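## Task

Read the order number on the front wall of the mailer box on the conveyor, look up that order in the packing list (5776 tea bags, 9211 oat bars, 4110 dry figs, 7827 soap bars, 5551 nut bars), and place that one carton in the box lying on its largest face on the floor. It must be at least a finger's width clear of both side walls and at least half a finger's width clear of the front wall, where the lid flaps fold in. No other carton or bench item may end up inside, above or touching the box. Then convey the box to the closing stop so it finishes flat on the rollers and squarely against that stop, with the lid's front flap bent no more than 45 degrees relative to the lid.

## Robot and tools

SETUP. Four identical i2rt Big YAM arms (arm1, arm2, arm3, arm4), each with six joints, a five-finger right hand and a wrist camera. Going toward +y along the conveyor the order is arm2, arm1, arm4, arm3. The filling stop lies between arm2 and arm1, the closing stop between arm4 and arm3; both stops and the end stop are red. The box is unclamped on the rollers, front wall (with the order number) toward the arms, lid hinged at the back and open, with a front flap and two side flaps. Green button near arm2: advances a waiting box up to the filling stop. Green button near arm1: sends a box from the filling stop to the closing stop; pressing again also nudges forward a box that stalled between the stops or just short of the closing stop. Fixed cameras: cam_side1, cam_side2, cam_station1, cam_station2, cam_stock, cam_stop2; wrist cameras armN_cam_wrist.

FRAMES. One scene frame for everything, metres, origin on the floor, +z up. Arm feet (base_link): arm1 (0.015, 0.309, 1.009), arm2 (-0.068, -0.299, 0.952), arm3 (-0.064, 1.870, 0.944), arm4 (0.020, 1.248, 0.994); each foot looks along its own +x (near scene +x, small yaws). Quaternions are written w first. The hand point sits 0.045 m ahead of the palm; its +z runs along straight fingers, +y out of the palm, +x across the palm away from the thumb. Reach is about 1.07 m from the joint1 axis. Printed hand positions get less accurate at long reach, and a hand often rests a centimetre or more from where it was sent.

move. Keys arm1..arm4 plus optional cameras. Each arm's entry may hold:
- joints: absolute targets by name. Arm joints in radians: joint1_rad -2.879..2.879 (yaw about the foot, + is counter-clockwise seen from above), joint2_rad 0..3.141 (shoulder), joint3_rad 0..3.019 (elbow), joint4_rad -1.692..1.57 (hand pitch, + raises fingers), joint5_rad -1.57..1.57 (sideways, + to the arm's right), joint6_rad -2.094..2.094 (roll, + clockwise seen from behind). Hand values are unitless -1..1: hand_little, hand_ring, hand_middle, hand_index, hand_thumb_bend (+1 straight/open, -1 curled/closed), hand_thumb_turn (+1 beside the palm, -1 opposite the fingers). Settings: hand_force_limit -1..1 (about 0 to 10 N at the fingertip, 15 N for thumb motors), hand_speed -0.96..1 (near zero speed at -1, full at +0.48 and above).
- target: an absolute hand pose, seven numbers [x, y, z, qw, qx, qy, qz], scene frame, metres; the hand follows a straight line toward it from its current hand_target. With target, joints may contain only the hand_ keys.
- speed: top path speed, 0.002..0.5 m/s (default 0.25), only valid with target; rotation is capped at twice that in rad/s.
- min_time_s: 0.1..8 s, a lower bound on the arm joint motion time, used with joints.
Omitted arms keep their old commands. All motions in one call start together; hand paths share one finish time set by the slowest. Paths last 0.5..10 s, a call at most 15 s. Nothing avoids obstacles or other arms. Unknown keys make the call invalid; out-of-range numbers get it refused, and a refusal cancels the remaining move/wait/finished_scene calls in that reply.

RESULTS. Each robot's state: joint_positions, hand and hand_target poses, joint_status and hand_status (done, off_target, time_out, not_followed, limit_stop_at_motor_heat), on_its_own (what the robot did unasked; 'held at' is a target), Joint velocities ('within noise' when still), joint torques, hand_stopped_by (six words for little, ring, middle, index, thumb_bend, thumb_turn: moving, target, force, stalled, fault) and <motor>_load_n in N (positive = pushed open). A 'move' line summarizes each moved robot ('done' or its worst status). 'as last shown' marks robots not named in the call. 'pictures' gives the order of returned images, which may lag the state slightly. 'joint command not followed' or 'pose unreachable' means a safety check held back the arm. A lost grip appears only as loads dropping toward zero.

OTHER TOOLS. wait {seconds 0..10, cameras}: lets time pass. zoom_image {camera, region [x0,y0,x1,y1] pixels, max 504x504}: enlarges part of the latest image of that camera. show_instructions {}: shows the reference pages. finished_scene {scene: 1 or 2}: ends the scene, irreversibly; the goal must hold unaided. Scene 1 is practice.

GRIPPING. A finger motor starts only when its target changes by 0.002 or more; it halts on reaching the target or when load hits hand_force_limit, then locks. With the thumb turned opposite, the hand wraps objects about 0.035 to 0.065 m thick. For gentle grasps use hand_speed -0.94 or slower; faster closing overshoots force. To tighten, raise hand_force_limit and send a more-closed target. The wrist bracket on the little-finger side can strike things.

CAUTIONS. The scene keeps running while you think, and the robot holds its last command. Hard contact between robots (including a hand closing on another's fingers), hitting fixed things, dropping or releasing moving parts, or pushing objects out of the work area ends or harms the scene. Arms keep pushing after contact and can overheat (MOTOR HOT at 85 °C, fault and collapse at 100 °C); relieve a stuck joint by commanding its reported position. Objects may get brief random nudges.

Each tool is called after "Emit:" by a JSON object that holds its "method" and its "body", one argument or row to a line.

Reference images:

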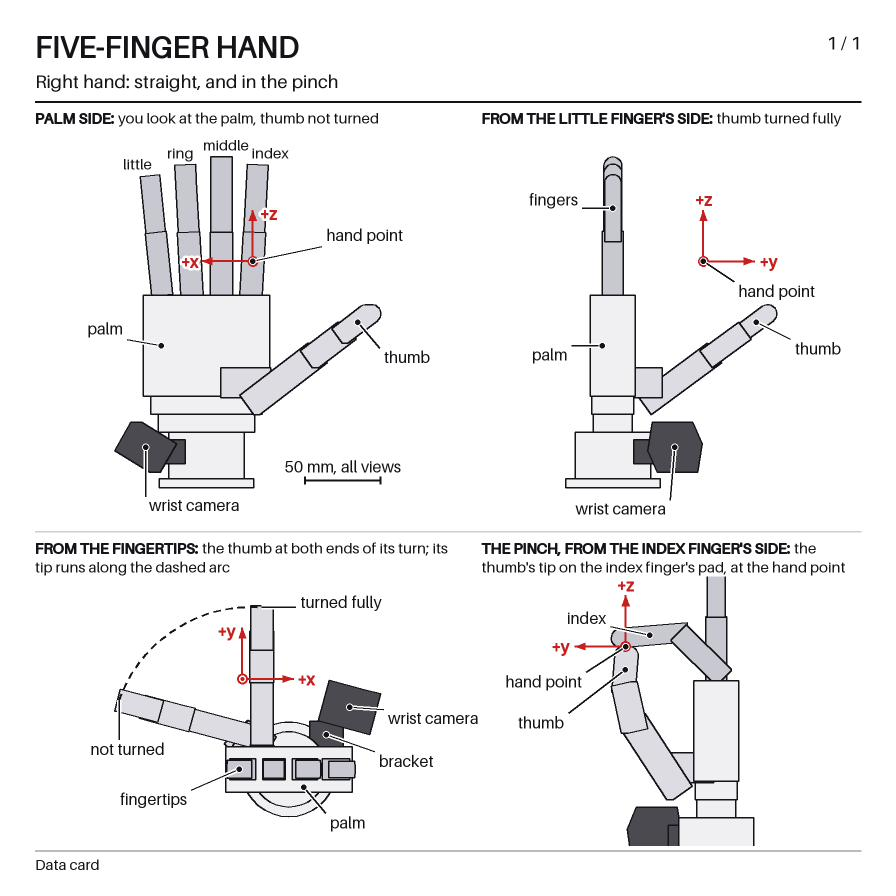

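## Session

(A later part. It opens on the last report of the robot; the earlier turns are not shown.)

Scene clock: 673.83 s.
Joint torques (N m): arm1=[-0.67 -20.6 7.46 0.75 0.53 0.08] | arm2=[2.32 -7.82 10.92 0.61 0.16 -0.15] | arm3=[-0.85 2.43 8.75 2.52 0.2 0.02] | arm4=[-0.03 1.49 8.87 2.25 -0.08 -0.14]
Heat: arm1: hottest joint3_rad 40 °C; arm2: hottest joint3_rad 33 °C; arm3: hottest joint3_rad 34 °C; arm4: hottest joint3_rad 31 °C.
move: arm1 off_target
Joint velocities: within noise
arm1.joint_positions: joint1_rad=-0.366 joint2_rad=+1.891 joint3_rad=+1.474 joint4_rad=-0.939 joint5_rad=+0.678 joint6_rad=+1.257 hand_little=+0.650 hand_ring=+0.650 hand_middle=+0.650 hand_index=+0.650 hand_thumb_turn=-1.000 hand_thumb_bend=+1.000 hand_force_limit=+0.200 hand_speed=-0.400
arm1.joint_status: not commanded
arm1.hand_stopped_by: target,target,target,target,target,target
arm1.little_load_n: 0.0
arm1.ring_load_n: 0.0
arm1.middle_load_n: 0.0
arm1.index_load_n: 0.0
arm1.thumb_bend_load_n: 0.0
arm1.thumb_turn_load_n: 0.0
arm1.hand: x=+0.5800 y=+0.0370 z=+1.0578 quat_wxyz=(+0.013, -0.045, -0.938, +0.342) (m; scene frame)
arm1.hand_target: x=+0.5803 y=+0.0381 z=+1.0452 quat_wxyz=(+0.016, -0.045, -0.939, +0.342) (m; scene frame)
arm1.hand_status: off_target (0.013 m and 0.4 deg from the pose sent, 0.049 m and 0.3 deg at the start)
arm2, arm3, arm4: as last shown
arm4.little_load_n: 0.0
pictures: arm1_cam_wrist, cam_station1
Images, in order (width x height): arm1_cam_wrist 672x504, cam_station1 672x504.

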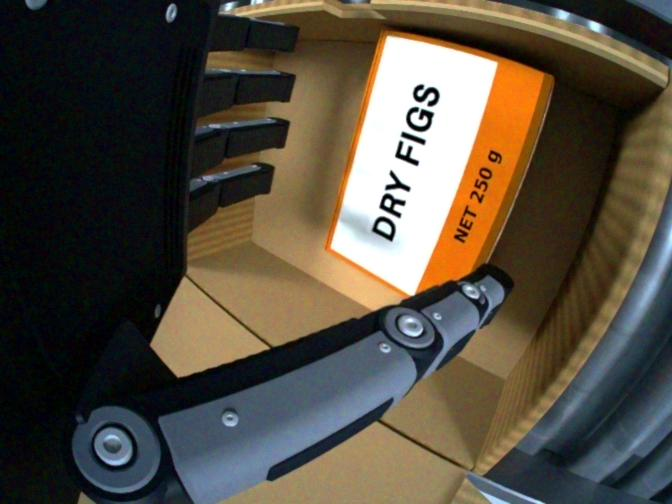

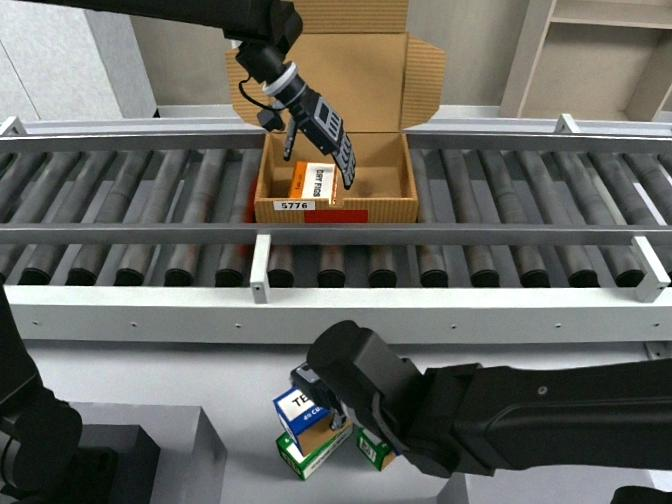

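Emit:
{"method": "move", "body": {
  "arm1": {"target": [0.5825, 0.0425, 1.045, 0.0164, -0.0451, -0.9386, 0.3416], "speed": 0.1}
}}

Emit:
{"method": "move", "body": {
  "arm1": {"target": [0.5825, 0.0425, 0.998, 0.0164, -0.0451, -0.9386, 0.3416], "speed": 0.06},
  "cameras": ["arm1_cam_wrist", "cam_station1"]
}}

Scene clock: 694.73 s.
Joint torques (N m): arm1=[0.26 -20.42 7.66 0.46 0.59 0.14] | arm2=[2.32 -7.88 10.95 0.59 0.16 -0.15] | arm3=[-0.79 2.49 8.76 2.52 0.2 0.03] | arm4=[0.15 1.14 8.91 2.36 -0.07 -0.14]
Heat: arm1: hottest joint3_rad 37 °C; arm2: hottest joint3_rad 34 °C; arm3: hottest joint3_rad 34 °C; arm4: hottest joint3_rad 31 °C.
move: arm1 off_target
Joint velocities: within noise
arm1.joint_positions: joint1_rad=-0.365 joint2_rad=+1.891 joint3_rad=+1.474 joint4_rad=-0.939 joint5_rad=+0.678 joint6_rad=+1.262 hand_little=+0.650 hand_ring=+0.650 hand_middle=+0.650 hand_index=+0.650 hand_thumb_turn=-1.000 hand_thumb_bend=+1.000 hand_force_limit=+0.200 hand_speed=-0.400
arm1.joint_status: not commanded
arm1.hand_stopped_by: target,target,target,target,target,target
arm1.little_load_n: 0.0
arm1.ring_load_n: 0.0
arm1.middle_load_n: 0.0
arm1.index_load_n: 0.0
arm1.thumb_bend_load_n: 0.0
arm1.thumb_turn_load_n: 0.0
arm1.hand: x=+0.5807 y=+0.0375 z=+1.0579 quat_wxyz=(+0.012, -0.047, -0.938, +0.342) (m; scene frame)
arm1.hand_target: x=+0.5823 y=+0.0426 z=+1.0452 quat_wxyz=(+0.016, -0.045, -0.939, +0.342) (m; scene frame)
arm1.hand_status: off_target (0.014 m and 0.5 deg from the pose sent, 0.014 m and 0.4 deg at the start)
arm2, arm3, arm4: as last shown
pictures: none

Scene clock: 696.10 s.
Joint torques (N m): arm1=[0.26 -20.89 7.04 0.76 0.57 0.12] | arm2=[2.26 -7.82 10.92 0.59 0.16 -0.15] | arm3=[-0.85 2.55 8.75 2.52 0.2 0.03] | arm4=[0.21 1.79 8.95 2.24 -0.06 -0.14]
Heat: arm1: hottest joint3_rad 37 °C; arm2: hottest joint3_rad 34 °C; arm3: hottest joint3_rad 34 °C; arm4: hottest joint3_rad 31 °C.
move: arm1 off_target
Joint velocities: within noise
arm1.joint_positions: joint1_rad=-0.365 joint2_rad=+1.950 joint3_rad=+1.432 joint4_rad=-0.842 joint5_rad=+0.678 joint6_rad=+1.262 hand_little=+0.650 hand_ring=+0.650 hand_middle=+0.650 hand_index=+0.650 hand_thumb_turn=-1.000 hand_thumb_bend=+1.000 hand_force_limit=+0.200 hand_speed=-0.400
arm1.joint_status: not commanded
arm1.hand_stopped_by: target,target,target,target,target,target
arm1.little_load_n: 0.0
arm1.ring_load_n: 0.0
arm1.middle_load_n: 0.0
arm1.index_load_n: 0.0
arm1.thumb_bend_load_n: 0.0
arm1.thumb_turn_load_n: 0.0
arm1.hand: x=+0.5812 y=+0.0375 z=+1.0115 quat_wxyz=(+0.014, -0.046, -0.939, +0.342) (m; scene frame)
arm1.hand_target: x=+0.5821 y=+0.0426 z=+0.9981 quat_wxyz=(+0.017, -0.045, -0.939, +0.342) (m; scene frame)
arm1.hand_status: off_target (0.014 m and 0.3 deg from the pose sent, 0.060 m and 0.5 deg at the start)
arm2: as last shown
arm3.joint_positions: joint1_rad=-0.067 joint2_rad=+0.610 joint3_rad=+1.457 joint4_rad=-1.341 joint5_rad=+0.031 joint6_rad=-1.053 hand_little=+1.000 hand_ring=+1.000 hand_middle=+1.000 hand_index=+1.000 hand_thumb_turn=+1.000 hand_thumb_bend=+1.000 hand_force_limit=+0.000 hand_speed=-0.800
arm3.joint_status: not commanded
arm3.hand_stopped_by: target,target,target,target,target,target
arm3.little_load_n: 0.0
arm3.ring_load_n: 0.0
arm3.middle_load_n: 0.0
arm3.index_load_n: 0.0
arm3.thumb_bend_load_n: -0.5
arm3.thumb_turn_load_n: 0.0
arm3.hand: x=+0.1340 y=+1.7960 z=+1.4588 quat_wxyz=(-0.076, +0.805, -0.292, +0.511) (m; scene frame)
arm3.hand_target: x=+0.1319 y=+1.7964 z=+1.4675 quat_wxyz=(-0.078, +0.799, -0.290, +0.520) (m; scene frame)
arm3.hand_status: not commanded
arm4.joint_positions: joint1_rad=+0.003 joint2_rad=+0.613 joint3_rad=+1.365 joint4_rad=-1.248 joint5_rad=-0.172 joint6_rad=-1.167 hand_little=+1.000 hand_ring=+1.000 hand_middle=+1.000 hand_index=+1.000 hand_thumb_turn=+1.000 hand_thumb_bend=+1.000 hand_force_limit=+0.000 hand_speed=-0.800
arm4.joint_status: not commanded
arm4.hand_stopped_by: target,target,target,target,target,target
arm4.little_load_n: 0.0
arm4.ring_load_n: 0.0
arm4.middle_load_n: 0.0
arm4.index_load_n: 0.0
arm4.thumb_bend_load_n: 0.0
arm4.thumb_turn_load_n: 0.0
arm4.hand: x=+0.2612 y=+1.2615 z=+1.4847 quat_wxyz=(-0.192, +0.851, -0.091, +0.480) (m; scene frame)
arm4.hand_target: x=+0.2600 y=+1.2615 z=+1.4951 quat_wxyz=(-0.194, +0.845, -0.089, +0.490) (m; scene frame)
arm4.hand_status: not commanded
pictures: arm1_cam_wrist, cam_station1
Images, in order (width x height): arm1_cam_wrist 672x504, cam_station1 672x504.

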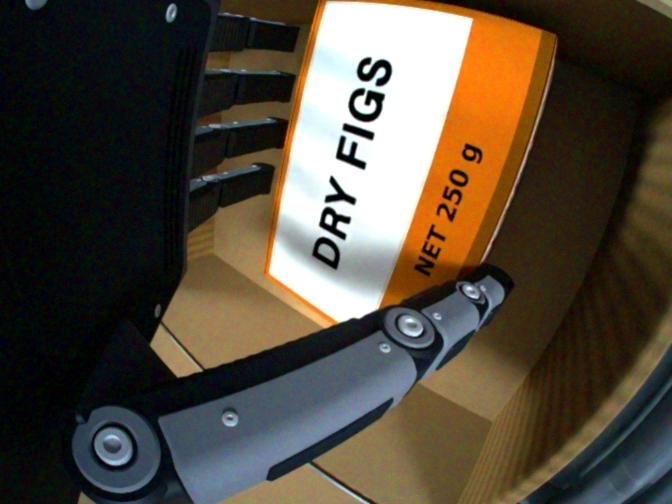

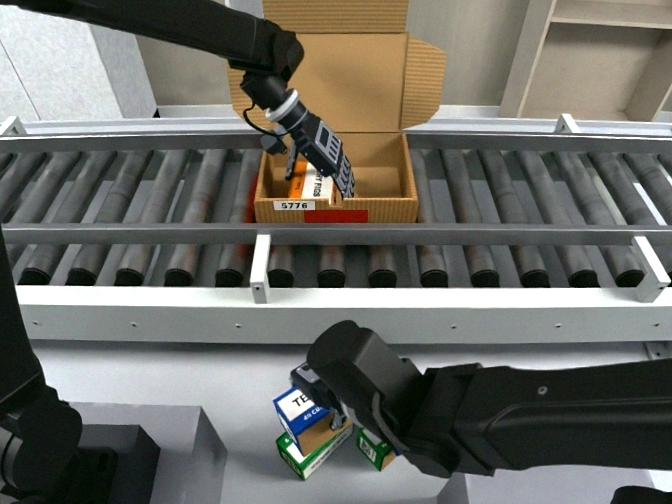

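Emit:
{"method": "move", "body": {
  "arm1": {"target": [0.5825, 0.045, 0.995, 0.0164, -0.0451, -0.9386, 0.3416], "speed": 0.05, "joints": {"hand_little": 0.38, "hand_ring": 0.38, "hand_middle": 0.42, "hand_index": 0.40, "hand_force_limit": 0.0, "hand_speed": -0.9}}
}}

Emit:
{"method": "move", "body": {
  "arm1": {"joints": {"hand_thumb_bend": 0.5, "hand_force_limit": 0.3, "hand_speed": -0.94}},
  "cameras": ["arm1_cam_wrist"]
}}

Scene clock: 705.10 s.
Joint torques (N m): arm1=[0.26 -20.6 6.69 0.75 0.53 0.14] | arm2=[2.32 -7.88 10.93 0.59 0.16 -0.15] | arm3=[-0.85 2.49 8.76 2.51 0.21 0.02] | arm4=[-0.26 1.73 8.84 2.33 -0.08 -0.16]
Heat: arm1: hottest joint3_rad 35 °C; arm2: hottest joint3_rad 34 °C; arm3: hottest joint3_rad 34 °C; arm4: hottest joint3_rad 31 °C.
move: arm1 off_target
Joint velocities: within noise
arm1.joint_positions: joint1_rad=-0.361 joint2_rad=+1.951 joint3_rad=+1.432 joint4_rad=-0.837 joint5_rad=+0.680 joint6_rad=+1.267 hand_little=+0.380 hand_ring=+0.380 hand_middle=+0.420 hand_index=+0.400 hand_thumb_turn=-1.000 hand_thumb_bend=+1.000 hand_force_limit=+0.000 hand_speed=-0.900
arm1.joint_status: all done
arm1.hand_stopped_by: target,target,target,target,target,target
arm1.little_load_n: 0.0
arm1.ring_load_n: 0.5
arm1.middle_load_n: 0.0
arm1.index_load_n: 0.0
arm1.thumb_bend_load_n: 0.0
arm1.thumb_turn_load_n: 0.0
arm1.hand: x=+0.5835 y=+0.0390 z=+1.0118 quat_wxyz=(+0.011, -0.047, -0.938, +0.343) (m; scene frame)
arm1.hand_target: x=+0.5820 y=+0.0452 z=+0.9952 quat_wxyz=(+0.017, -0.045, -0.939, +0.342) (m; scene frame)
arm1.hand_status: off_target (0.018 m and 0.7 deg from the pose sent, 0.018 m and 0.3 deg at the start)
arm2, arm3, arm4: as last shown
arm3.index_load_n: 0.5
arm3.thumb_bend_load_n: 0.0
pictures: none

Scene clock: 707.33 s.
Joint torques (N m): arm1=[0.15 -20.66 6.68 0.76 0.53 0.13] | arm2=[2.32 -7.82 10.93 0.61 0.16 -0.15] | arm3=[-0.73 2.55 8.73 2.51 0.21 0.02] | arm4=[0.03 1.38 8.95 2.4 -0.07 -0.13]
Heat: arm1: hottest joint3_rad 35 °C; arm2: hottest joint3_rad 34 °C; arm3: hottest joint3_rad 34 °C; arm4: hottest joint3_rad 31 °C.
move: arm1 off_target
Joint velocities: within noise
arm1.joint_positions: joint1_rad=-0.361 joint2_rad=+1.951 joint3_rad=+1.432 joint4_rad=-0.837 joint5_rad=+0.680 joint6_rad=+1.267 hand_little=+0.380 hand_ring=+0.381 hand_middle=+0.420 hand_index=+0.400 hand_thumb_turn=-1.000 hand_thumb_bend=+0.912 hand_force_limit=+0.300 hand_speed=-0.940
arm1.joint_status: hand_thumb_bend off_target (ended at +0.912, target +0.500); the others done
arm1.hand_stopped_by: target,target,target,target,force,target
arm1.little_load_n: 3.0
arm1.ring_load_n: 7.0
arm1.middle_load_n: 0.0
arm1.index_load_n: 0.0
arm1.thumb_bend_load_n: 9.0
arm1.thumb_turn_load_n: 5.0
arm1.hand: x=+0.5836 y=+0.0392 z=+1.0118 quat_wxyz=(+0.011, -0.047, -0.938, +0.343) (m; scene frame)
arm1.hand_target: x=+0.5820 y=+0.0452 z=+0.9952 quat_wxyz=(+0.017, -0.045, -0.939, +0.342) (m; scene frame)
arm1.hand_status: not commanded
arm2, arm3, arm4: as last shown
arm3.index_load_n: 0.0
arm3.thumb_turn_load_n: -0.5
pictures: arm1_cam_wrist
Images, in order (width x height): arm1_cam_wrist 672x504.

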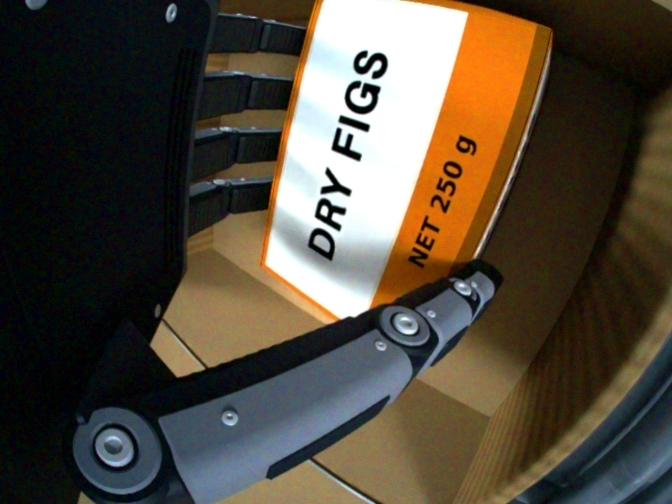

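Emit:
{"method": "move", "body": {
  "arm1": {"joints": {"hand_middle": 0.25, "hand_index": 0.25, "hand_force_limit": 0.0, "hand_speed": -0.94}}
}}

Emit:
{"method": "move", "body": {
  "arm1": {"target": [0.5835, 0.043, 1.035, 0.0164, -0.0451, -0.9386, 0.3416], "speed": 0.05},
  "cameras": ["arm1_cam_wrist", "cam_station1"]
}}

Scene clock: 718.93 s.
Joint torques (N m): arm1=[0.21 -20.72 6.68 0.76 0.53 0.13] | arm2=[2.32 -7.82 10.93 0.61 0.17 -0.15] | arm3=[-0.79 2.49 8.75 2.51 0.2 0.03] | arm4=[0.21 1.61 8.95 2.32 -0.07 -0.12]
Heat: arm1: hottest joint3_rad 34 °C; arm2: hottest joint3_rad 34 °C; arm3: hottest joint3_rad 34 °C; arm4: hottest joint3_rad 31 °C.
move: arm1 off_target
Joint velocities: within noise
arm1.joint_positions: joint1_rad=-0.361 joint2_rad=+1.951 joint3_rad=+1.432 joint4_rad=-0.837 joint5_rad=+0.681 joint6_rad=+1.267 hand_little=+0.380 hand_ring=+0.381 hand_middle=+0.372 hand_index=+0.352 hand_thumb_turn=-1.000 hand_thumb_bend=+0.913 hand_force_limit=+0.000 hand_speed=-0.940
arm1.joint_status: hand_middle off_target (ended at +0.372, target +0.250); hand_index off_target (ended at +0.352, target +0.250); the others done
arm1.hand_stopped_by: target,target,force,force,force,target
arm1.little_load_n: 1.0
arm1.ring_load_n: 3.0
arm1.middle_load_n: 6.0
arm1.index_load_n: 5.5
arm1.thumb_bend_load_n: 13.0
arm1.thumb_turn_load_n: 3.5
arm1.hand: x=+0.5836 y=+0.0391 z=+1.0119 quat_wxyz=(+0.011, -0.047, -0.938, +0.343) (m; scene frame)
arm1.hand_target: x=+0.5820 y=+0.0451 z=+0.9953 quat_wxyz=(+0.017, -0.045, -0.939, +0.342) (m; scene frame)
arm1.hand_status: not commanded
arm2, arm3, arm4: as last shown
arm3.thumb_bend_load_n: 0.5
arm3.thumb_turn_load_n: 0.0
pictures: none

Scene clock: 720.30 s.
Joint torques (N m): arm1=[0.03 -24.35 9.68 -1.07 0.47 -0.03] | arm2=[2.32 -7.82 10.93 0.61 0.16 -0.15] | arm3=[-0.85 2.55 8.75 2.48 0.2 0.03] | arm4=[0.03 1.9 8.9 2.4 -0.08 -0.15]
Heat: arm1: hottest joint3_rad 34 °C; arm2: hottest joint3_rad 34 °C; arm3: hottest joint3_rad 34 °C; arm4: hottest joint3_rad 31 °C.
move: arm1 off_target
Joint velocities: within noise
arm1.joint_positions: joint1_rad=-0.361 joint2_rad=+1.948 joint3_rad=+1.432 joint4_rad=-0.882 joint5_rad=+0.681 joint6_rad=+1.279 hand_little=+0.380 hand_ring=+0.380 hand_middle=+0.372 hand_index=+0.352 hand_thumb_turn=-1.000 hand_thumb_bend=+0.913 hand_force_limit=+0.000 hand_speed=-0.940
arm1.joint_status: not commanded
arm1.hand_stopped_by: target,target,force,force,force,target
arm1.little_load_n: 0.0
arm1.ring_load_n: 2.5
arm1.middle_load_n: 6.0
arm1.index_load_n: 6.5
arm1.thumb_bend_load_n: 12.5
arm1.thumb_turn_load_n: 2.5
arm1.hand: x=+0.5735 y=+0.0423 z=+1.0110 quat_wxyz=(+0.028, -0.046, -0.940, +0.338) (m; scene frame)
arm1.hand_target: x=+0.5831 y=+0.0432 z=+1.0347 quat_wxyz=(+0.016, -0.045, -0.939, +0.342) (m; scene frame)
arm1.hand_status: off_target (0.026 m and 1.4 deg from the pose sent, 0.023 m and 0.7 deg at the start)
arm2.joint_positions: joint1_rad=+1.175 joint2_rad=+1.295 joint3_rad=+0.425 joint4_rad=+0.137 joint5_rad=+0.329 joint6_rad=+0.263 hand_little=+0.320 hand_ring=+0.300 hand_middle=+0.300 hand_index=+0.300 hand_thumb_turn=-1.000 hand_thumb_bend=+0.616 hand_force_limit=+0.000 hand_speed=-0.940
arm2.joint_status: not commanded
arm2.hand_stopped_by: target,target,target,target,force,target
arm2.little_load_n: 0.5
arm2.ring_load_n: 3.5
arm2.middle_load_n: 2.0
arm2.index_load_n: 2.5
arm2.thumb_bend_load_n: 8.0
arm2.thumb_turn_load_n: 2.0
arm2.hand: x=+0.1566 y=+0.0319 z=+0.9528 quat_wxyz=(-0.375, +0.803, -0.413, +0.209) (m; scene frame)
arm2.hand_target: x=+0.1652 y=+0.0560 z=+0.9806 quat_wxyz=(-0.404, +0.792, -0.408, +0.208) (m; scene frame)
arm2.hand_status: not commanded
arm3, arm4: as last shown
arm3.thumb_bend_load_n: -0.5
pictures: arm1_cam_wrist, cam_station1
Images, in order (width x height): arm1_cam_wrist 672x504, cam_station1 672x504.

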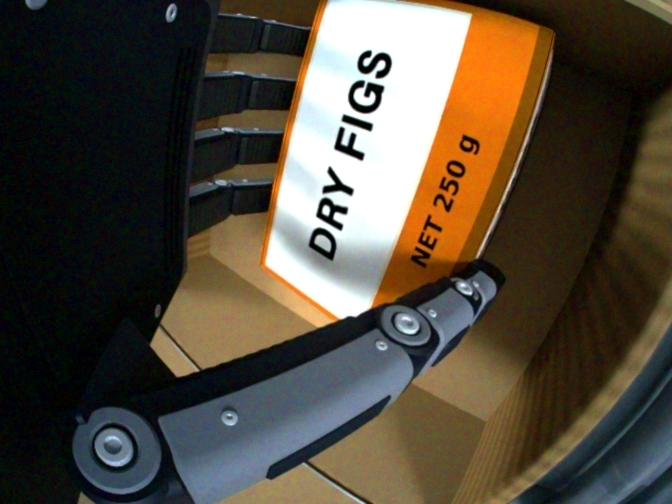

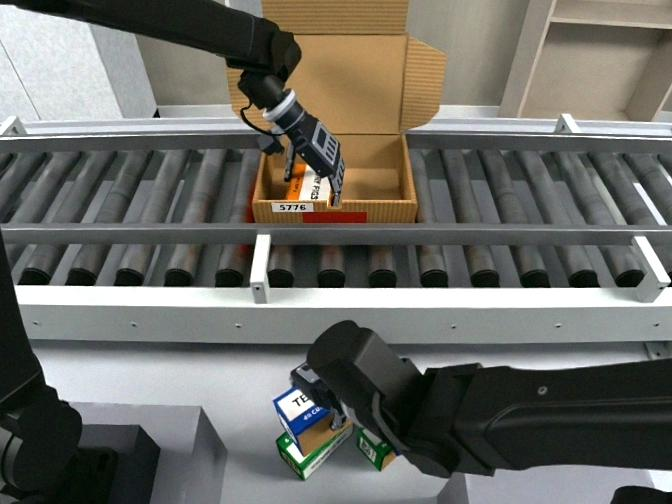

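Emit:
{"method": "move", "body": {
  "arm1": {"target": [0.597, 0.043, 1.062, 0.0164, -0.0451, -0.9386, 0.3416], "speed": 0.05},
  "cameras": ["arm1_cam_wrist", "cam_station1", "cam_side1"]
}}

Scene clock: 728.83 s.
Joint torques (N m): arm1=[0.21 -24.82 12.67 -0.64 0.57 0.06] | arm2=[2.32 -7.82 10.93 0.61 0.17 -0.15] | arm3=[-0.79 2.43 8.75 2.51 0.2 0.02] | arm4=[0.44 1.96 8.98 2.33 -0.07 -0.12]
Heat: arm1: hottest joint3_rad 34 °C; arm2: hottest joint3_rad 34 °C; arm3: hottest joint3_rad 34 °C; arm4: hottest joint3_rad 31 °C.
move: arm1 off_target
Joint velocities: within noise
arm1.joint_positions: joint1_rad=-0.356 joint2_rad=+1.947 joint3_rad=+1.464 joint4_rad=-0.980 joint5_rad=+0.680 joint6_rad=+1.280 hand_little=+0.380 hand_ring=+0.380 hand_middle=+0.372 hand_index=+0.352 hand_thumb_turn=-1.000 hand_thumb_bend=+0.913 hand_force_limit=+0.000 hand_speed=-0.940
arm1.joint_status: not commanded
arm1.hand_stopped_by: target,target,force,force,force,target
arm1.little_load_n: 0.0
arm1.ring_load_n: 1.5
arm1.middle_load_n: 5.5
arm1.index_load_n: 7.0
arm1.thumb_bend_load_n: 12.0
arm1.thumb_turn_load_n: 1.5
arm1.hand: x=+0.5643 y=+0.0489 z=+1.0192 quat_wxyz=(+0.056, -0.033, -0.942, +0.329) (m; scene frame)
arm1.hand_target: x=+0.5942 y=+0.0440 z=+1.0626 quat_wxyz=(+0.016, -0.045, -0.939, +0.341) (m; scene frame)
arm1.hand_status: off_target (0.054 m and 5.0 deg from the pose sent, 0.056 m and 1.4 deg at the start)
arm2, arm3, arm4: as last shown
arm2.little_load_n: 0.0
arm2.thumb_bend_load_n: 7.5
arm3.thumb_bend_load_n: 0.0
arm4.thumb_bend_load_n: 0.5
pictures: arm1_cam_wrist, cam_side1, cam_station1
Images, in order (width x height): arm1_cam_wrist 672x504, cam_side1 672x504, cam_station1 672x504.

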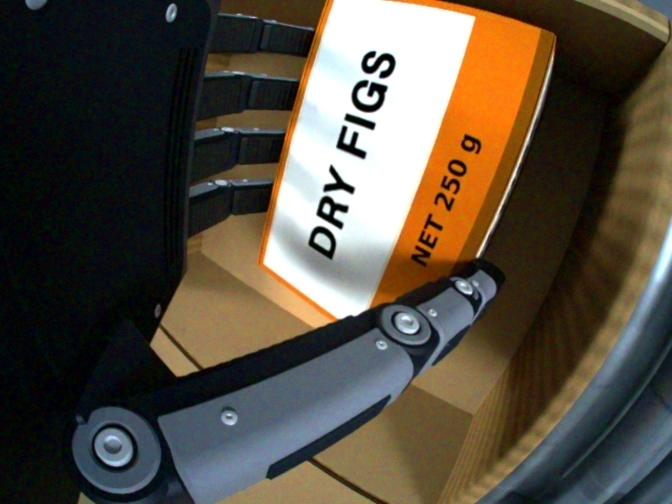

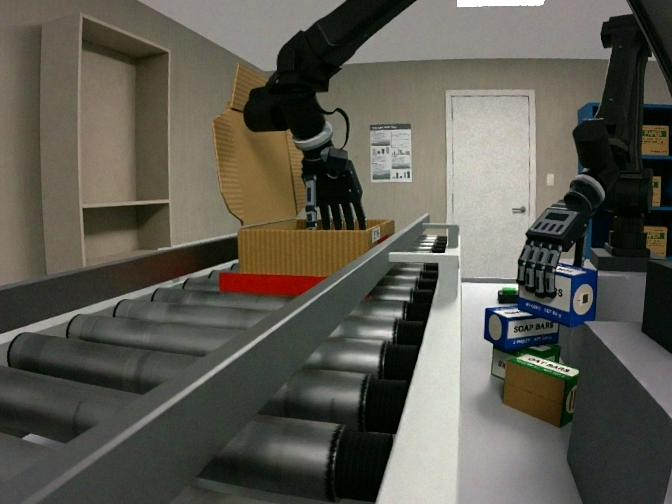

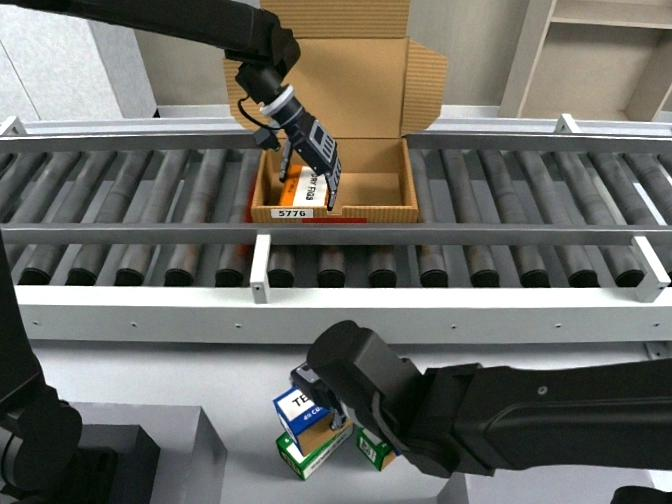

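Emit:
{"method": "move", "body": {
  "arm1": {"joints": {"joint1_rad": -0.36, "joint2_rad": 1.76, "joint3_rad": 1.464, "joint4_rad": -1.08, "joint5_rad": 0.68, "joint6_rad": 1.28}, "min_time_s": 2.5},
  "cameras": ["arm1_cam_wrist", "cam_station1", "cam_side1"]
}}

Scene clock: 751.90 s.
Joint torques (N m): arm1=[-1.14 -24.18 8.13 -0.46 0.55 0.01] | arm2=[2.32 -7.82 10.93 0.59 0.16 -0.15] | arm3=[-0.85 2.49 8.75 2.51 0.2 0.03] | arm4=[-0.09 1.44 8.92 2.36 -0.08 -0.15]
Heat: arm1: hottest joint3_rad 34 °C; arm2: hottest joint3_rad 34 °C; arm3: hottest joint3_rad 34 °C; arm4: hottest joint3_rad 31 °C.
move: arm1 done
Joint velocities: within noise
arm1.joint_positions: joint1_rad=-0.356 joint2_rad=+1.798 joint3_rad=+1.464 joint4_rad=-1.068 joint5_rad=+0.677 joint6_rad=+1.280 hand_little=+0.380 hand_ring=+0.380 hand_middle=+0.372 hand_index=+0.352 hand_thumb_turn=-1.000 hand_thumb_bend=+0.913 hand_force_limit=+0.000 hand_speed=-0.940
arm1.joint_status: all done
arm1.hand_stopped_by: target,target,force,force,force,target
arm1.little_load_n: 0.0
arm1.ring_load_n: 1.0
arm1.middle_load_n: 5.5
arm1.index_load_n: 7.0
arm1.thumb_bend_load_n: 11.5
arm1.thumb_turn_load_n: 1.5
arm1.hand: x=+0.5535 y=+0.0527 z=+1.1008 quat_wxyz=(+0.028, -0.043, -0.940, +0.336) (m; scene frame)
arm1.hand_target: x=+0.5504 y=+0.0507 z=+1.1220 quat_wxyz=(+0.017, -0.049, -0.939, +0.341) (m; scene frame)
arm1.hand_status: not commanded
arm2, arm3, arm4: as last shown
arm4.thumb_bend_load_n: 0.0
pictures: arm1_cam_wrist, cam_side1, cam_station1
Images, in order (width x height): arm1_cam_wrist 672x504, cam_side1 672x504, cam_station1 672x504.

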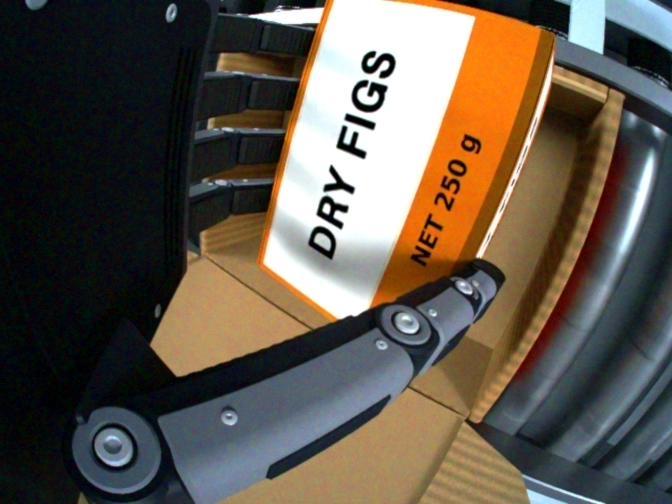

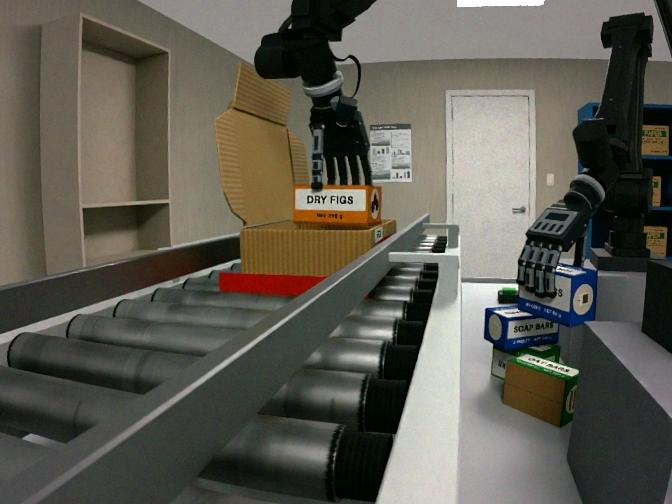

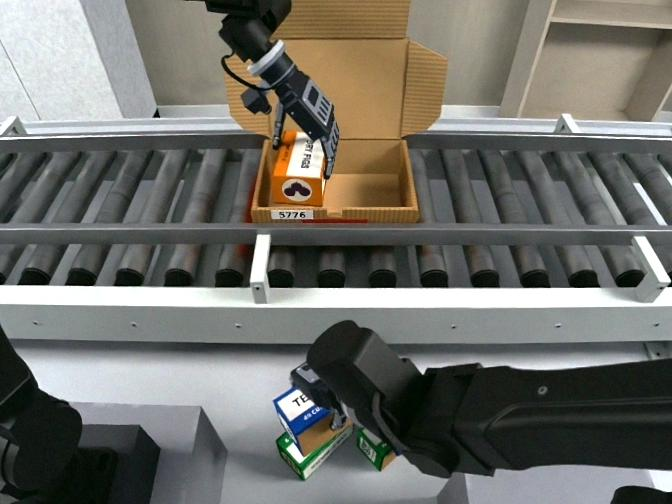

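Emit:
{"method": "move", "body": {
  "arm1": {"target": [0.42, 0.14, 1.15, 0.0164, -0.0451, -0.9386, 0.3416], "speed": 0.1},
  "cameras": ["cam_side1", "cam_station1"]
}}

Emit:
{"method": "move", "body": {
  "arm1": {"target": [0.31, 0.225, 1.05, 0.0164, -0.0451, -0.9386, 0.3416], "speed": 0.1},
  "cameras": ["cam_side1", "cam_station1", "arm1_cam_wrist", "cam_stock"]
}}

Scene clock: 777.43 s.
Joint torques (N m): arm1=[-0.32 -16.15 8.24 -0.65 0.75 0.11] | arm2=[2.32 -7.88 10.93 0.61 0.16 -0.15] | arm3=[-0.85 2.49 8.75 2.5 0.21 0.03] | arm4=[0.15 1.79 8.94 2.35 -0.1 -0.12]
Heat: arm1: hottest joint3_rad 33 °C; arm2: hottest joint3_rad 34 °C; arm3: hottest joint3_rad 34 °C; arm4: hottest joint3_rad 31 °C.
move: arm1 off_target
Joint velocities: within noise
arm1.joint_positions: joint1_rad=-0.260 joint2_rad=+1.401 joint3_rad=+1.081 joint4_rad=-1.153 joint5_rad=+0.689 joint6_rad=+1.397 hand_little=+0.380 hand_ring=+0.380 hand_middle=+0.372 hand_index=+0.352 hand_thumb_turn=-1.000 hand_thumb_bend=+0.913 hand_force_limit=+0.000 hand_speed=-0.940
arm1.joint_status: not commanded
arm1.hand_stopped_by: target,target,force,force,force,target
arm1.little_load_n: 0.0
arm1.ring_load_n: 1.5
arm1.middle_load_n: 5.5
arm1.index_load_n: 7.5
arm1.thumb_bend_load_n: 11.5
arm1.thumb_turn_load_n: 1.0
arm1.hand: x=+0.4214 y=+0.1374 z=+1.1380 quat_wxyz=(+0.026, -0.041, -0.940, +0.336) (m; scene frame)
arm1.hand_target: x=+0.4200 y=+0.1399 z=+1.1498 quat_wxyz=(+0.016, -0.045, -0.939, +0.341) (m; scene frame)
arm1.hand_status: off_target (0.012 m and 1.3 deg from the pose sent, 0.167 m and 1.5 deg at the start)
arm2, arm3, arm4: as last shown
pictures: cam_side1, cam_station1
Images, in order (width x height): cam_side1 672x504, cam_station1 672x504.

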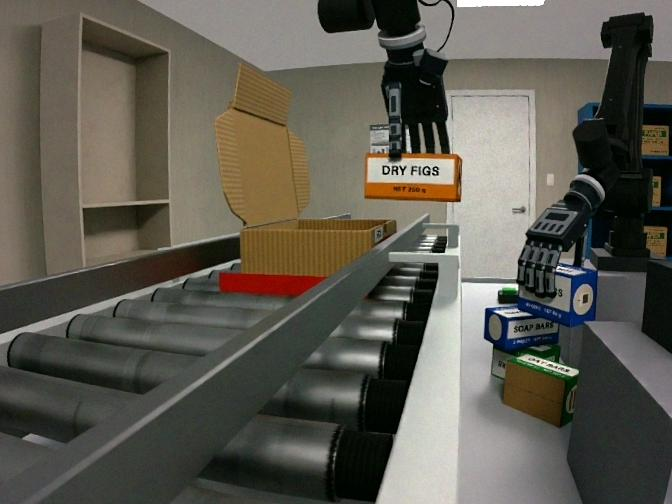

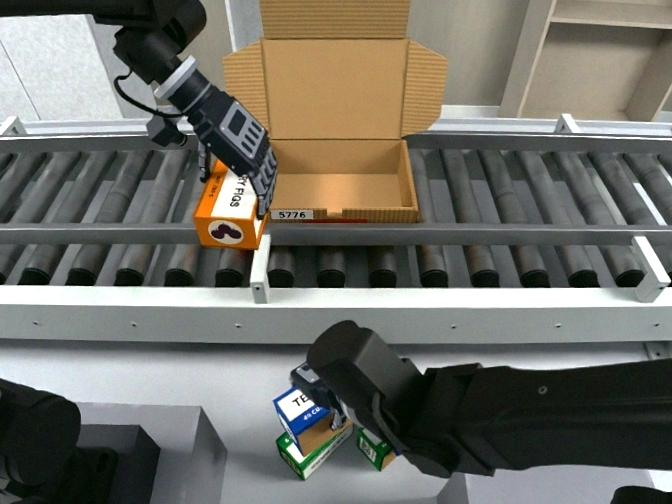

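Scene clock: 779.97 s.
Joint torques (N m): arm1=[0.21 -10.87 6.94 -0.09 0.72 0.1] | arm2=[2.32 -7.88 10.93 0.61 0.16 -0.15] | arm3=[-0.73 2.43 8.73 2.51 0.2 0.03] | arm4=[0.03 1.2 8.9 2.25 -0.08 -0.16]
Heat: arm1: hottest joint3_rad 33 °C; arm2: hottest joint3_rad 34 °C; arm3: hottest joint3_rad 34 °C; arm4: hottest joint3_rad 31 °C.
move: arm1 off_target
Joint velocities: within noise
arm1.joint_positions: joint1_rad=-0.042 joint2_rad=+1.234 joint3_rad=+0.646 joint4_rad=-1.087 joint5_rad=+0.695 joint6_rad=+1.682 hand_little=+0.380 hand_ring=+0.380 hand_middle=+0.372 hand_index=+0.352 hand_thumb_turn=-1.000 hand_thumb_bend=+0.913 hand_force_limit=+0.000 hand_speed=-0.940
arm1.joint_status: not commanded
arm1.hand_stopped_by: target,target,force,force,force,target
arm1.little_load_n: 0.0
arm1.ring_load_n: 1.5
arm1.middle_load_n: 5.5
arm1.index_load_n: 7.5
arm1.thumb_bend_load_n: 12.0
arm1.thumb_turn_load_n: 1.0
arm1.hand: x=+0.3036 y=+0.2240 z=+1.0429 quat_wxyz=(+0.035, -0.039, -0.940, +0.338) (m; scene frame)
arm1.hand_target: x=+0.3099 y=+0.2250 z=+1.0500 quat_wxyz=(+0.017, -0.045, -0.939, +0.341) (m; scene frame)
arm1.hand_status: off_target (0.010 m and 2.3 deg from the pose sent, 0.167 m and 1.3 deg at the start)
arm2: as last shown
arm3.joint_positions: joint1_rad=-0.067 joint2_rad=+0.610 joint3_rad=+1.457 joint4_rad=-1.341 joint5_rad=+0.031 joint6_rad=-1.053 hand_little=+1.000 hand_ring=+1.000 hand_middle=+1.000 hand_index=+1.000 hand_thumb_turn=+1.000 hand_thumb_bend=+1.000 hand_force_limit=+0.000 hand_speed=-0.800
arm3.joint_status: not commanded
arm3.hand_stopped_by: target,target,target,target,target,target
arm3.little_load_n: 0.0
arm3.ring_load_n: 0.0
arm3.middle_load_n: 0.0
arm3.index_load_n: 0.0
arm3.thumb_bend_load_n: -0.5
arm3.thumb_turn_load_n: 0.0
arm3.hand: x=+0.1340 y=+1.7960 z=+1.4588 quat_wxyz=(-0.076, +0.805, -0.292, +0.511) (m; scene frame)
arm3.hand_target: x=+0.1319 y=+1.7964 z=+1.4675 quat_wxyz=(-0.078, +0.799, -0.290, +0.520) (m; scene frame)
arm3.hand_status: not commanded
arm4.joint_positions: joint1_rad=+0.003 joint2_rad=+0.613 joint3_rad=+1.365 joint4_rad=-1.248 joint5_rad=-0.172 joint6_rad=-1.167 hand_little=+1.000 hand_ring=+1.000 hand_middle=+1.000 hand_index=+1.000 hand_thumb_turn=+1.000 hand_thumb_bend=+1.000 hand_force_limit=+0.000 hand_speed=-0.800
arm4.joint_status: not commanded
arm4.hand_stopped_by: target,target,target,target,target,target
arm4.little_load_n: 0.0
arm4.ring_load_n: -0.5
arm4.middle_load_n: 0.0
arm4.index_load_n: 0.0
arm4.thumb_bend_load_n: 0.0
arm4.thumb_turn_load_n: 0.0
arm4.hand: x=+0.2612 y=+1.2615 z=+1.4847 quat_wxyz=(-0.192, +0.851, -0.091, +0.480) (m; scene frame)
arm4.hand_target: x=+0.2600 y=+1.2615 z=+1.4951 quat_wxyz=(-0.194, +0.845, -0.089, +0.490) (m; scene frame)
arm4.hand_status: not commanded
pictures: arm1_cam_wrist, cam_side1, cam_station1, cam_stock
Images, in order (width x height): arm1_cam_wrist 672x504, cam_side1 672x504, cam_station1 672x504, cam_stock 672x504.

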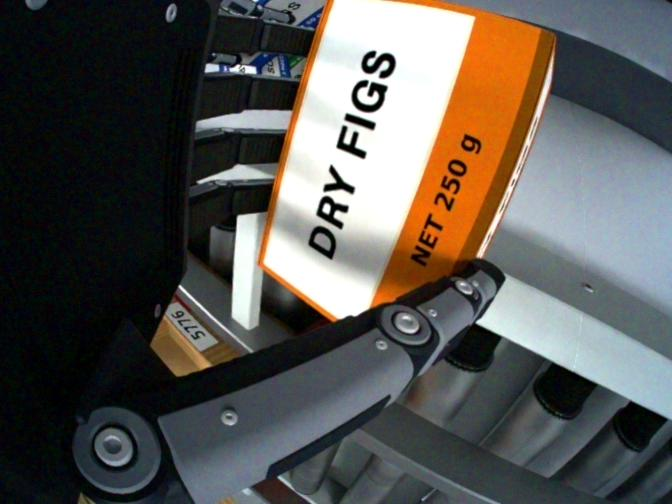

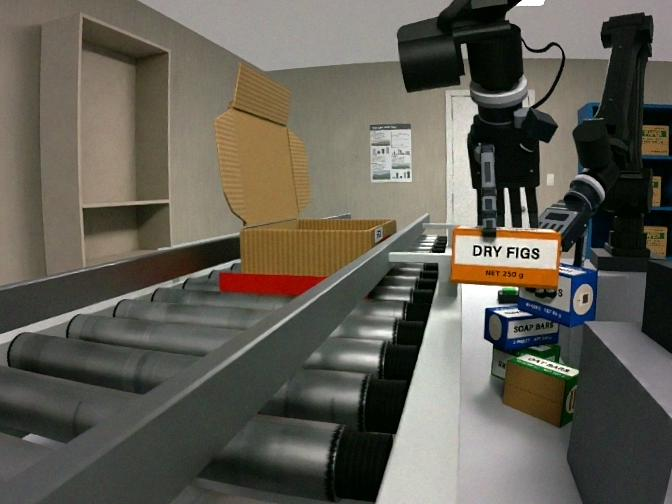

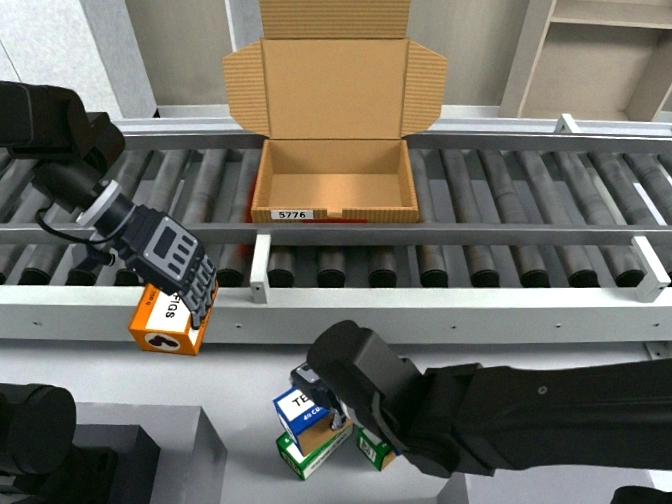

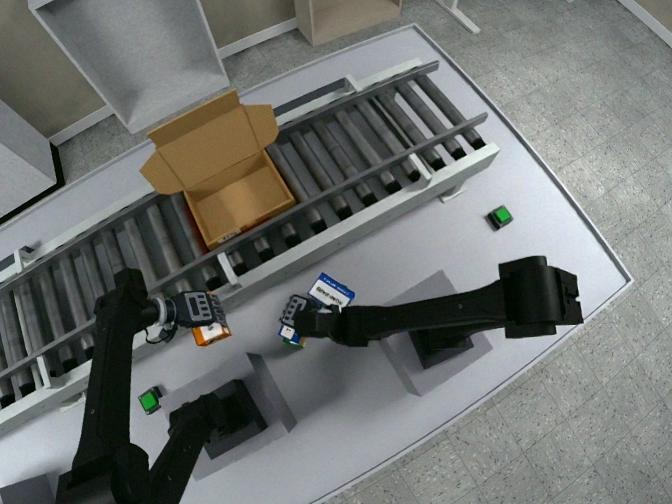

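Emit:
{"method": "move", "body": {
  "arm1": {"target": [0.298, 0.225, 0.86, 0.0164, -0.0451, -0.9386, 0.3416], "speed": 0.12},
  "cameras": ["cam_side1", "cam_station1", "arm1_cam_wrist"]
}}

Emit:
{"method": "zoom_image", "body": {
  "camera": "cam_side1",
  "region": [420, 160, 672, 504]
}}

Scene clock: 794.93 s.
Joint torques (N m): arm1=[-0.15 -11.99 3.43 1.26 0.55 0.19] | arm2=[2.26 -7.88 10.93 0.59 0.16 -0.15] | arm3=[-0.73 2.49 8.76 2.51 0.21 0.02] | arm4=[-0.26 1.85 8.98 2.47 -0.08 -0.16]
Heat: arm1: hottest joint3_rad 33 °C; arm2: hottest joint3_rad 34 °C; arm3: hottest joint3_rad 34 °C; arm4: hottest joint3_rad 31 °C.
move: arm1 off_target
Joint velocities: within noise
arm1.joint_positions: joint1_rad=-0.042 joint2_rad=+1.790 joint3_rad=+0.445 joint4_rad=-0.362 joint5_rad=+0.700 joint6_rad=+1.670 hand_little=+0.380 hand_ring=+0.380 hand_middle=+0.371 hand_index=+0.352 hand_thumb_turn=-1.000 hand_thumb_bend=+0.911 hand_force_limit=+0.000 hand_speed=-0.940
arm1.joint_status: not commanded
arm1.hand_stopped_by: target,target,force,force,force,target
arm1.little_load_n: 0.0
arm1.ring_load_n: 0.0
arm1.middle_load_n: 0.0
arm1.index_load_n: 5.0
arm1.thumb_bend_load_n: 4.5
arm1.thumb_turn_load_n: -3.5
arm1.hand: x=+0.2704 y=+0.2253 z=+0.8576 quat_wxyz=(+0.052, -0.027, -0.938, +0.341) (m; scene frame)
arm1.hand_target: x=+0.2974 y=+0.2253 z=+0.8614 quat_wxyz=(+0.017, -0.045, -0.939, +0.341) (m; scene frame)
arm1.hand_status: off_target (0.028 m and 4.6 deg from the pose sent, 0.183 m and 2.3 deg at the start)
arm2, arm3, arm4: as last shown
arm3.thumb_bend_load_n: 0.0
arm4.ring_load_n: 0.0
pictures: arm1_cam_wrist, cam_side1, cam_station1
Images, in order (width x height): arm1_cam_wrist 672x504, cam_side1 672x504, cam_station1 672x504.

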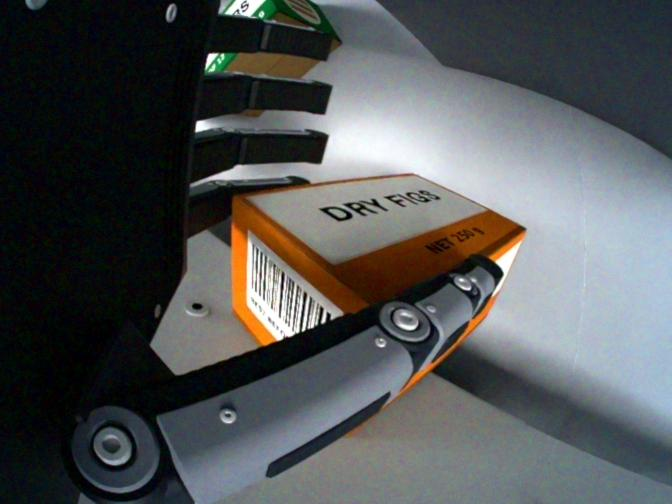

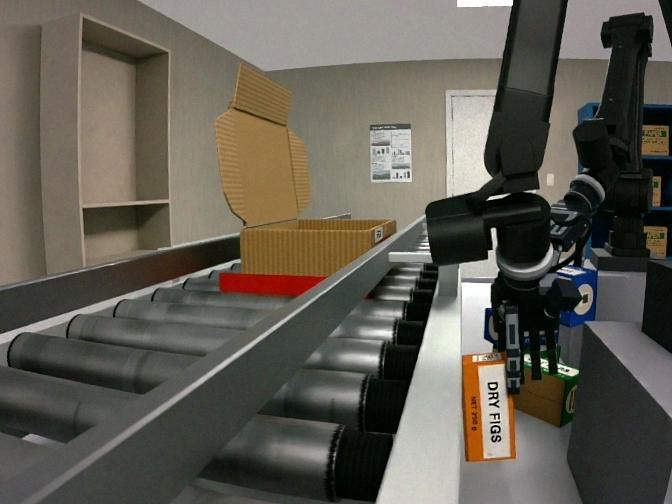

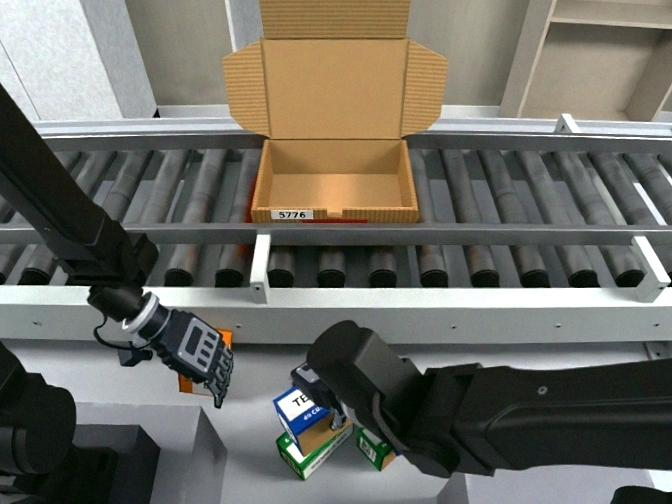

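Scaled by 1.465 from the camera's 672x504 image, which has a finer 960x720 frame.

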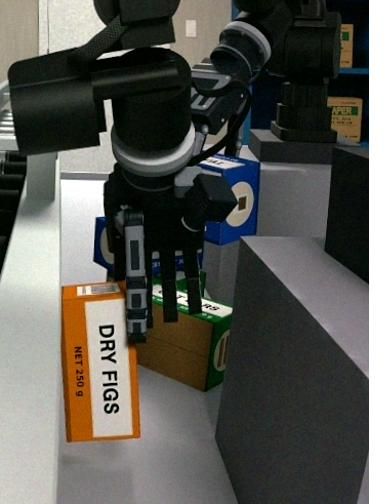

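Emit:
{"method": "move", "body": {
  "arm1": {"target": [0.283, 0.2253, 0.835, 0.0164, -0.0451, -0.9386, 0.3416], "speed": 0.04},
  "cameras": ["cam_side1", "cam_station1", "arm1_cam_wrist"]
}}

Emit:
{"method": "zoom_image", "body": {
  "camera": "cam_side1",
  "region": [420, 160, 672, 504]
}}

Scene clock: 823.80 s.
Joint torques (N m): arm1=[-0.26 -12.04 1.59 0.8 0.56 0.18] | arm2=[2.32 -7.88 10.95 0.59 0.17 -0.15] | arm3=[-0.85 2.55 8.75 2.52 0.2 0.03] | arm4=[-0.32 1.44 8.96 2.39 -0.06 -0.14]
Heat: arm1: hottest joint2_rad 31 °C; arm2: hottest joint3_rad 34 °C; arm3: hottest joint3_rad 34 °C; arm4: hottest joint3_rad 31 °C.
move: arm1 off_target
Joint velocities: within noise
arm1.joint_positions: joint1_rad=-0.042 joint2_rad=+1.888 joint3_rad=+0.428 joint4_rad=-0.215 joint5_rad=+0.700 joint6_rad=+1.669 hand_little=+0.380 hand_ring=+0.380 hand_middle=+0.371 hand_index=+0.352 hand_thumb_turn=-1.000 hand_thumb_bend=+0.911 hand_force_limit=+0.000 hand_speed=-0.940
arm1.joint_status: not commanded
arm1.hand_stopped_by: target,target,force,force,force,target
arm1.little_load_n: 0.0
arm1.ring_load_n: 0.0
arm1.middle_load_n: 0.0
arm1.index_load_n: 4.5
arm1.thumb_bend_load_n: 4.5
arm1.thumb_turn_load_n: -2.0
arm1.hand: x=+0.2693 y=+0.2255 z=+0.8343 quat_wxyz=(+0.037, -0.033, -0.939, +0.341) (m; scene frame)
arm1.hand_target: x=+0.2829 y=+0.2254 z=+0.8354 quat_wxyz=(+0.017, -0.045, -0.939, +0.341) (m; scene frame)
arm1.hand_status: off_target (0.014 m and 2.8 deg from the pose sent, 0.026 m and 4.6 deg at the start)
arm2, arm3, arm4: as last shown
pictures: arm1_cam_wrist, cam_side1, cam_station1
Images, in order (width x height): arm1_cam_wrist 672x504, cam_side1 672x504, cam_station1 672x504.

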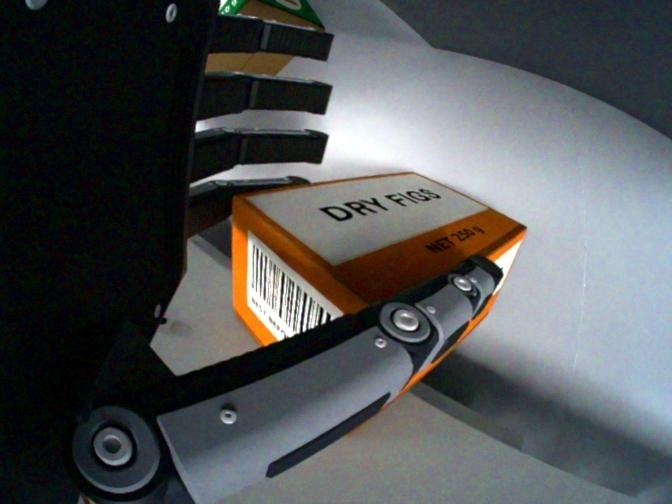

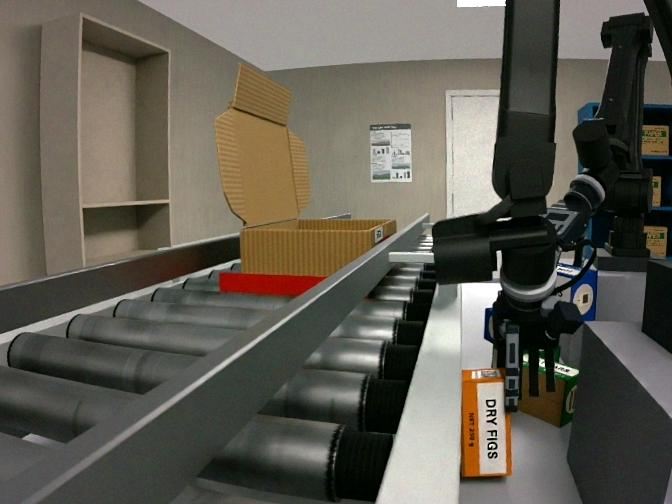

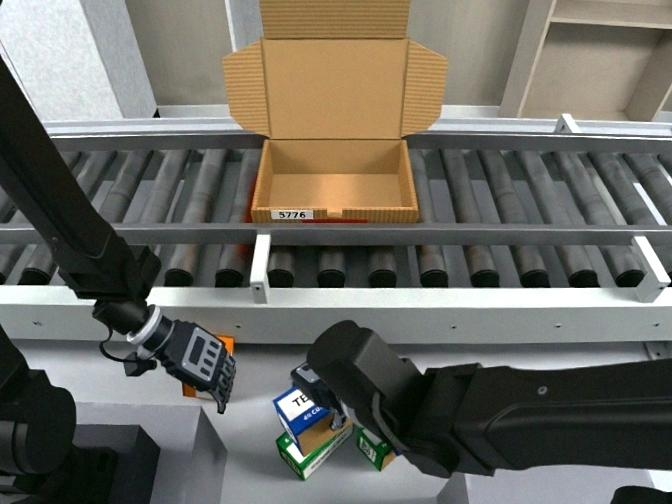

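Scaled by 1.465 from the camera's 672x504 image, which has a finer 960x720 frame.

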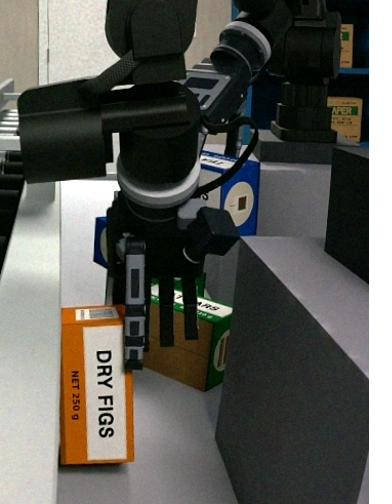

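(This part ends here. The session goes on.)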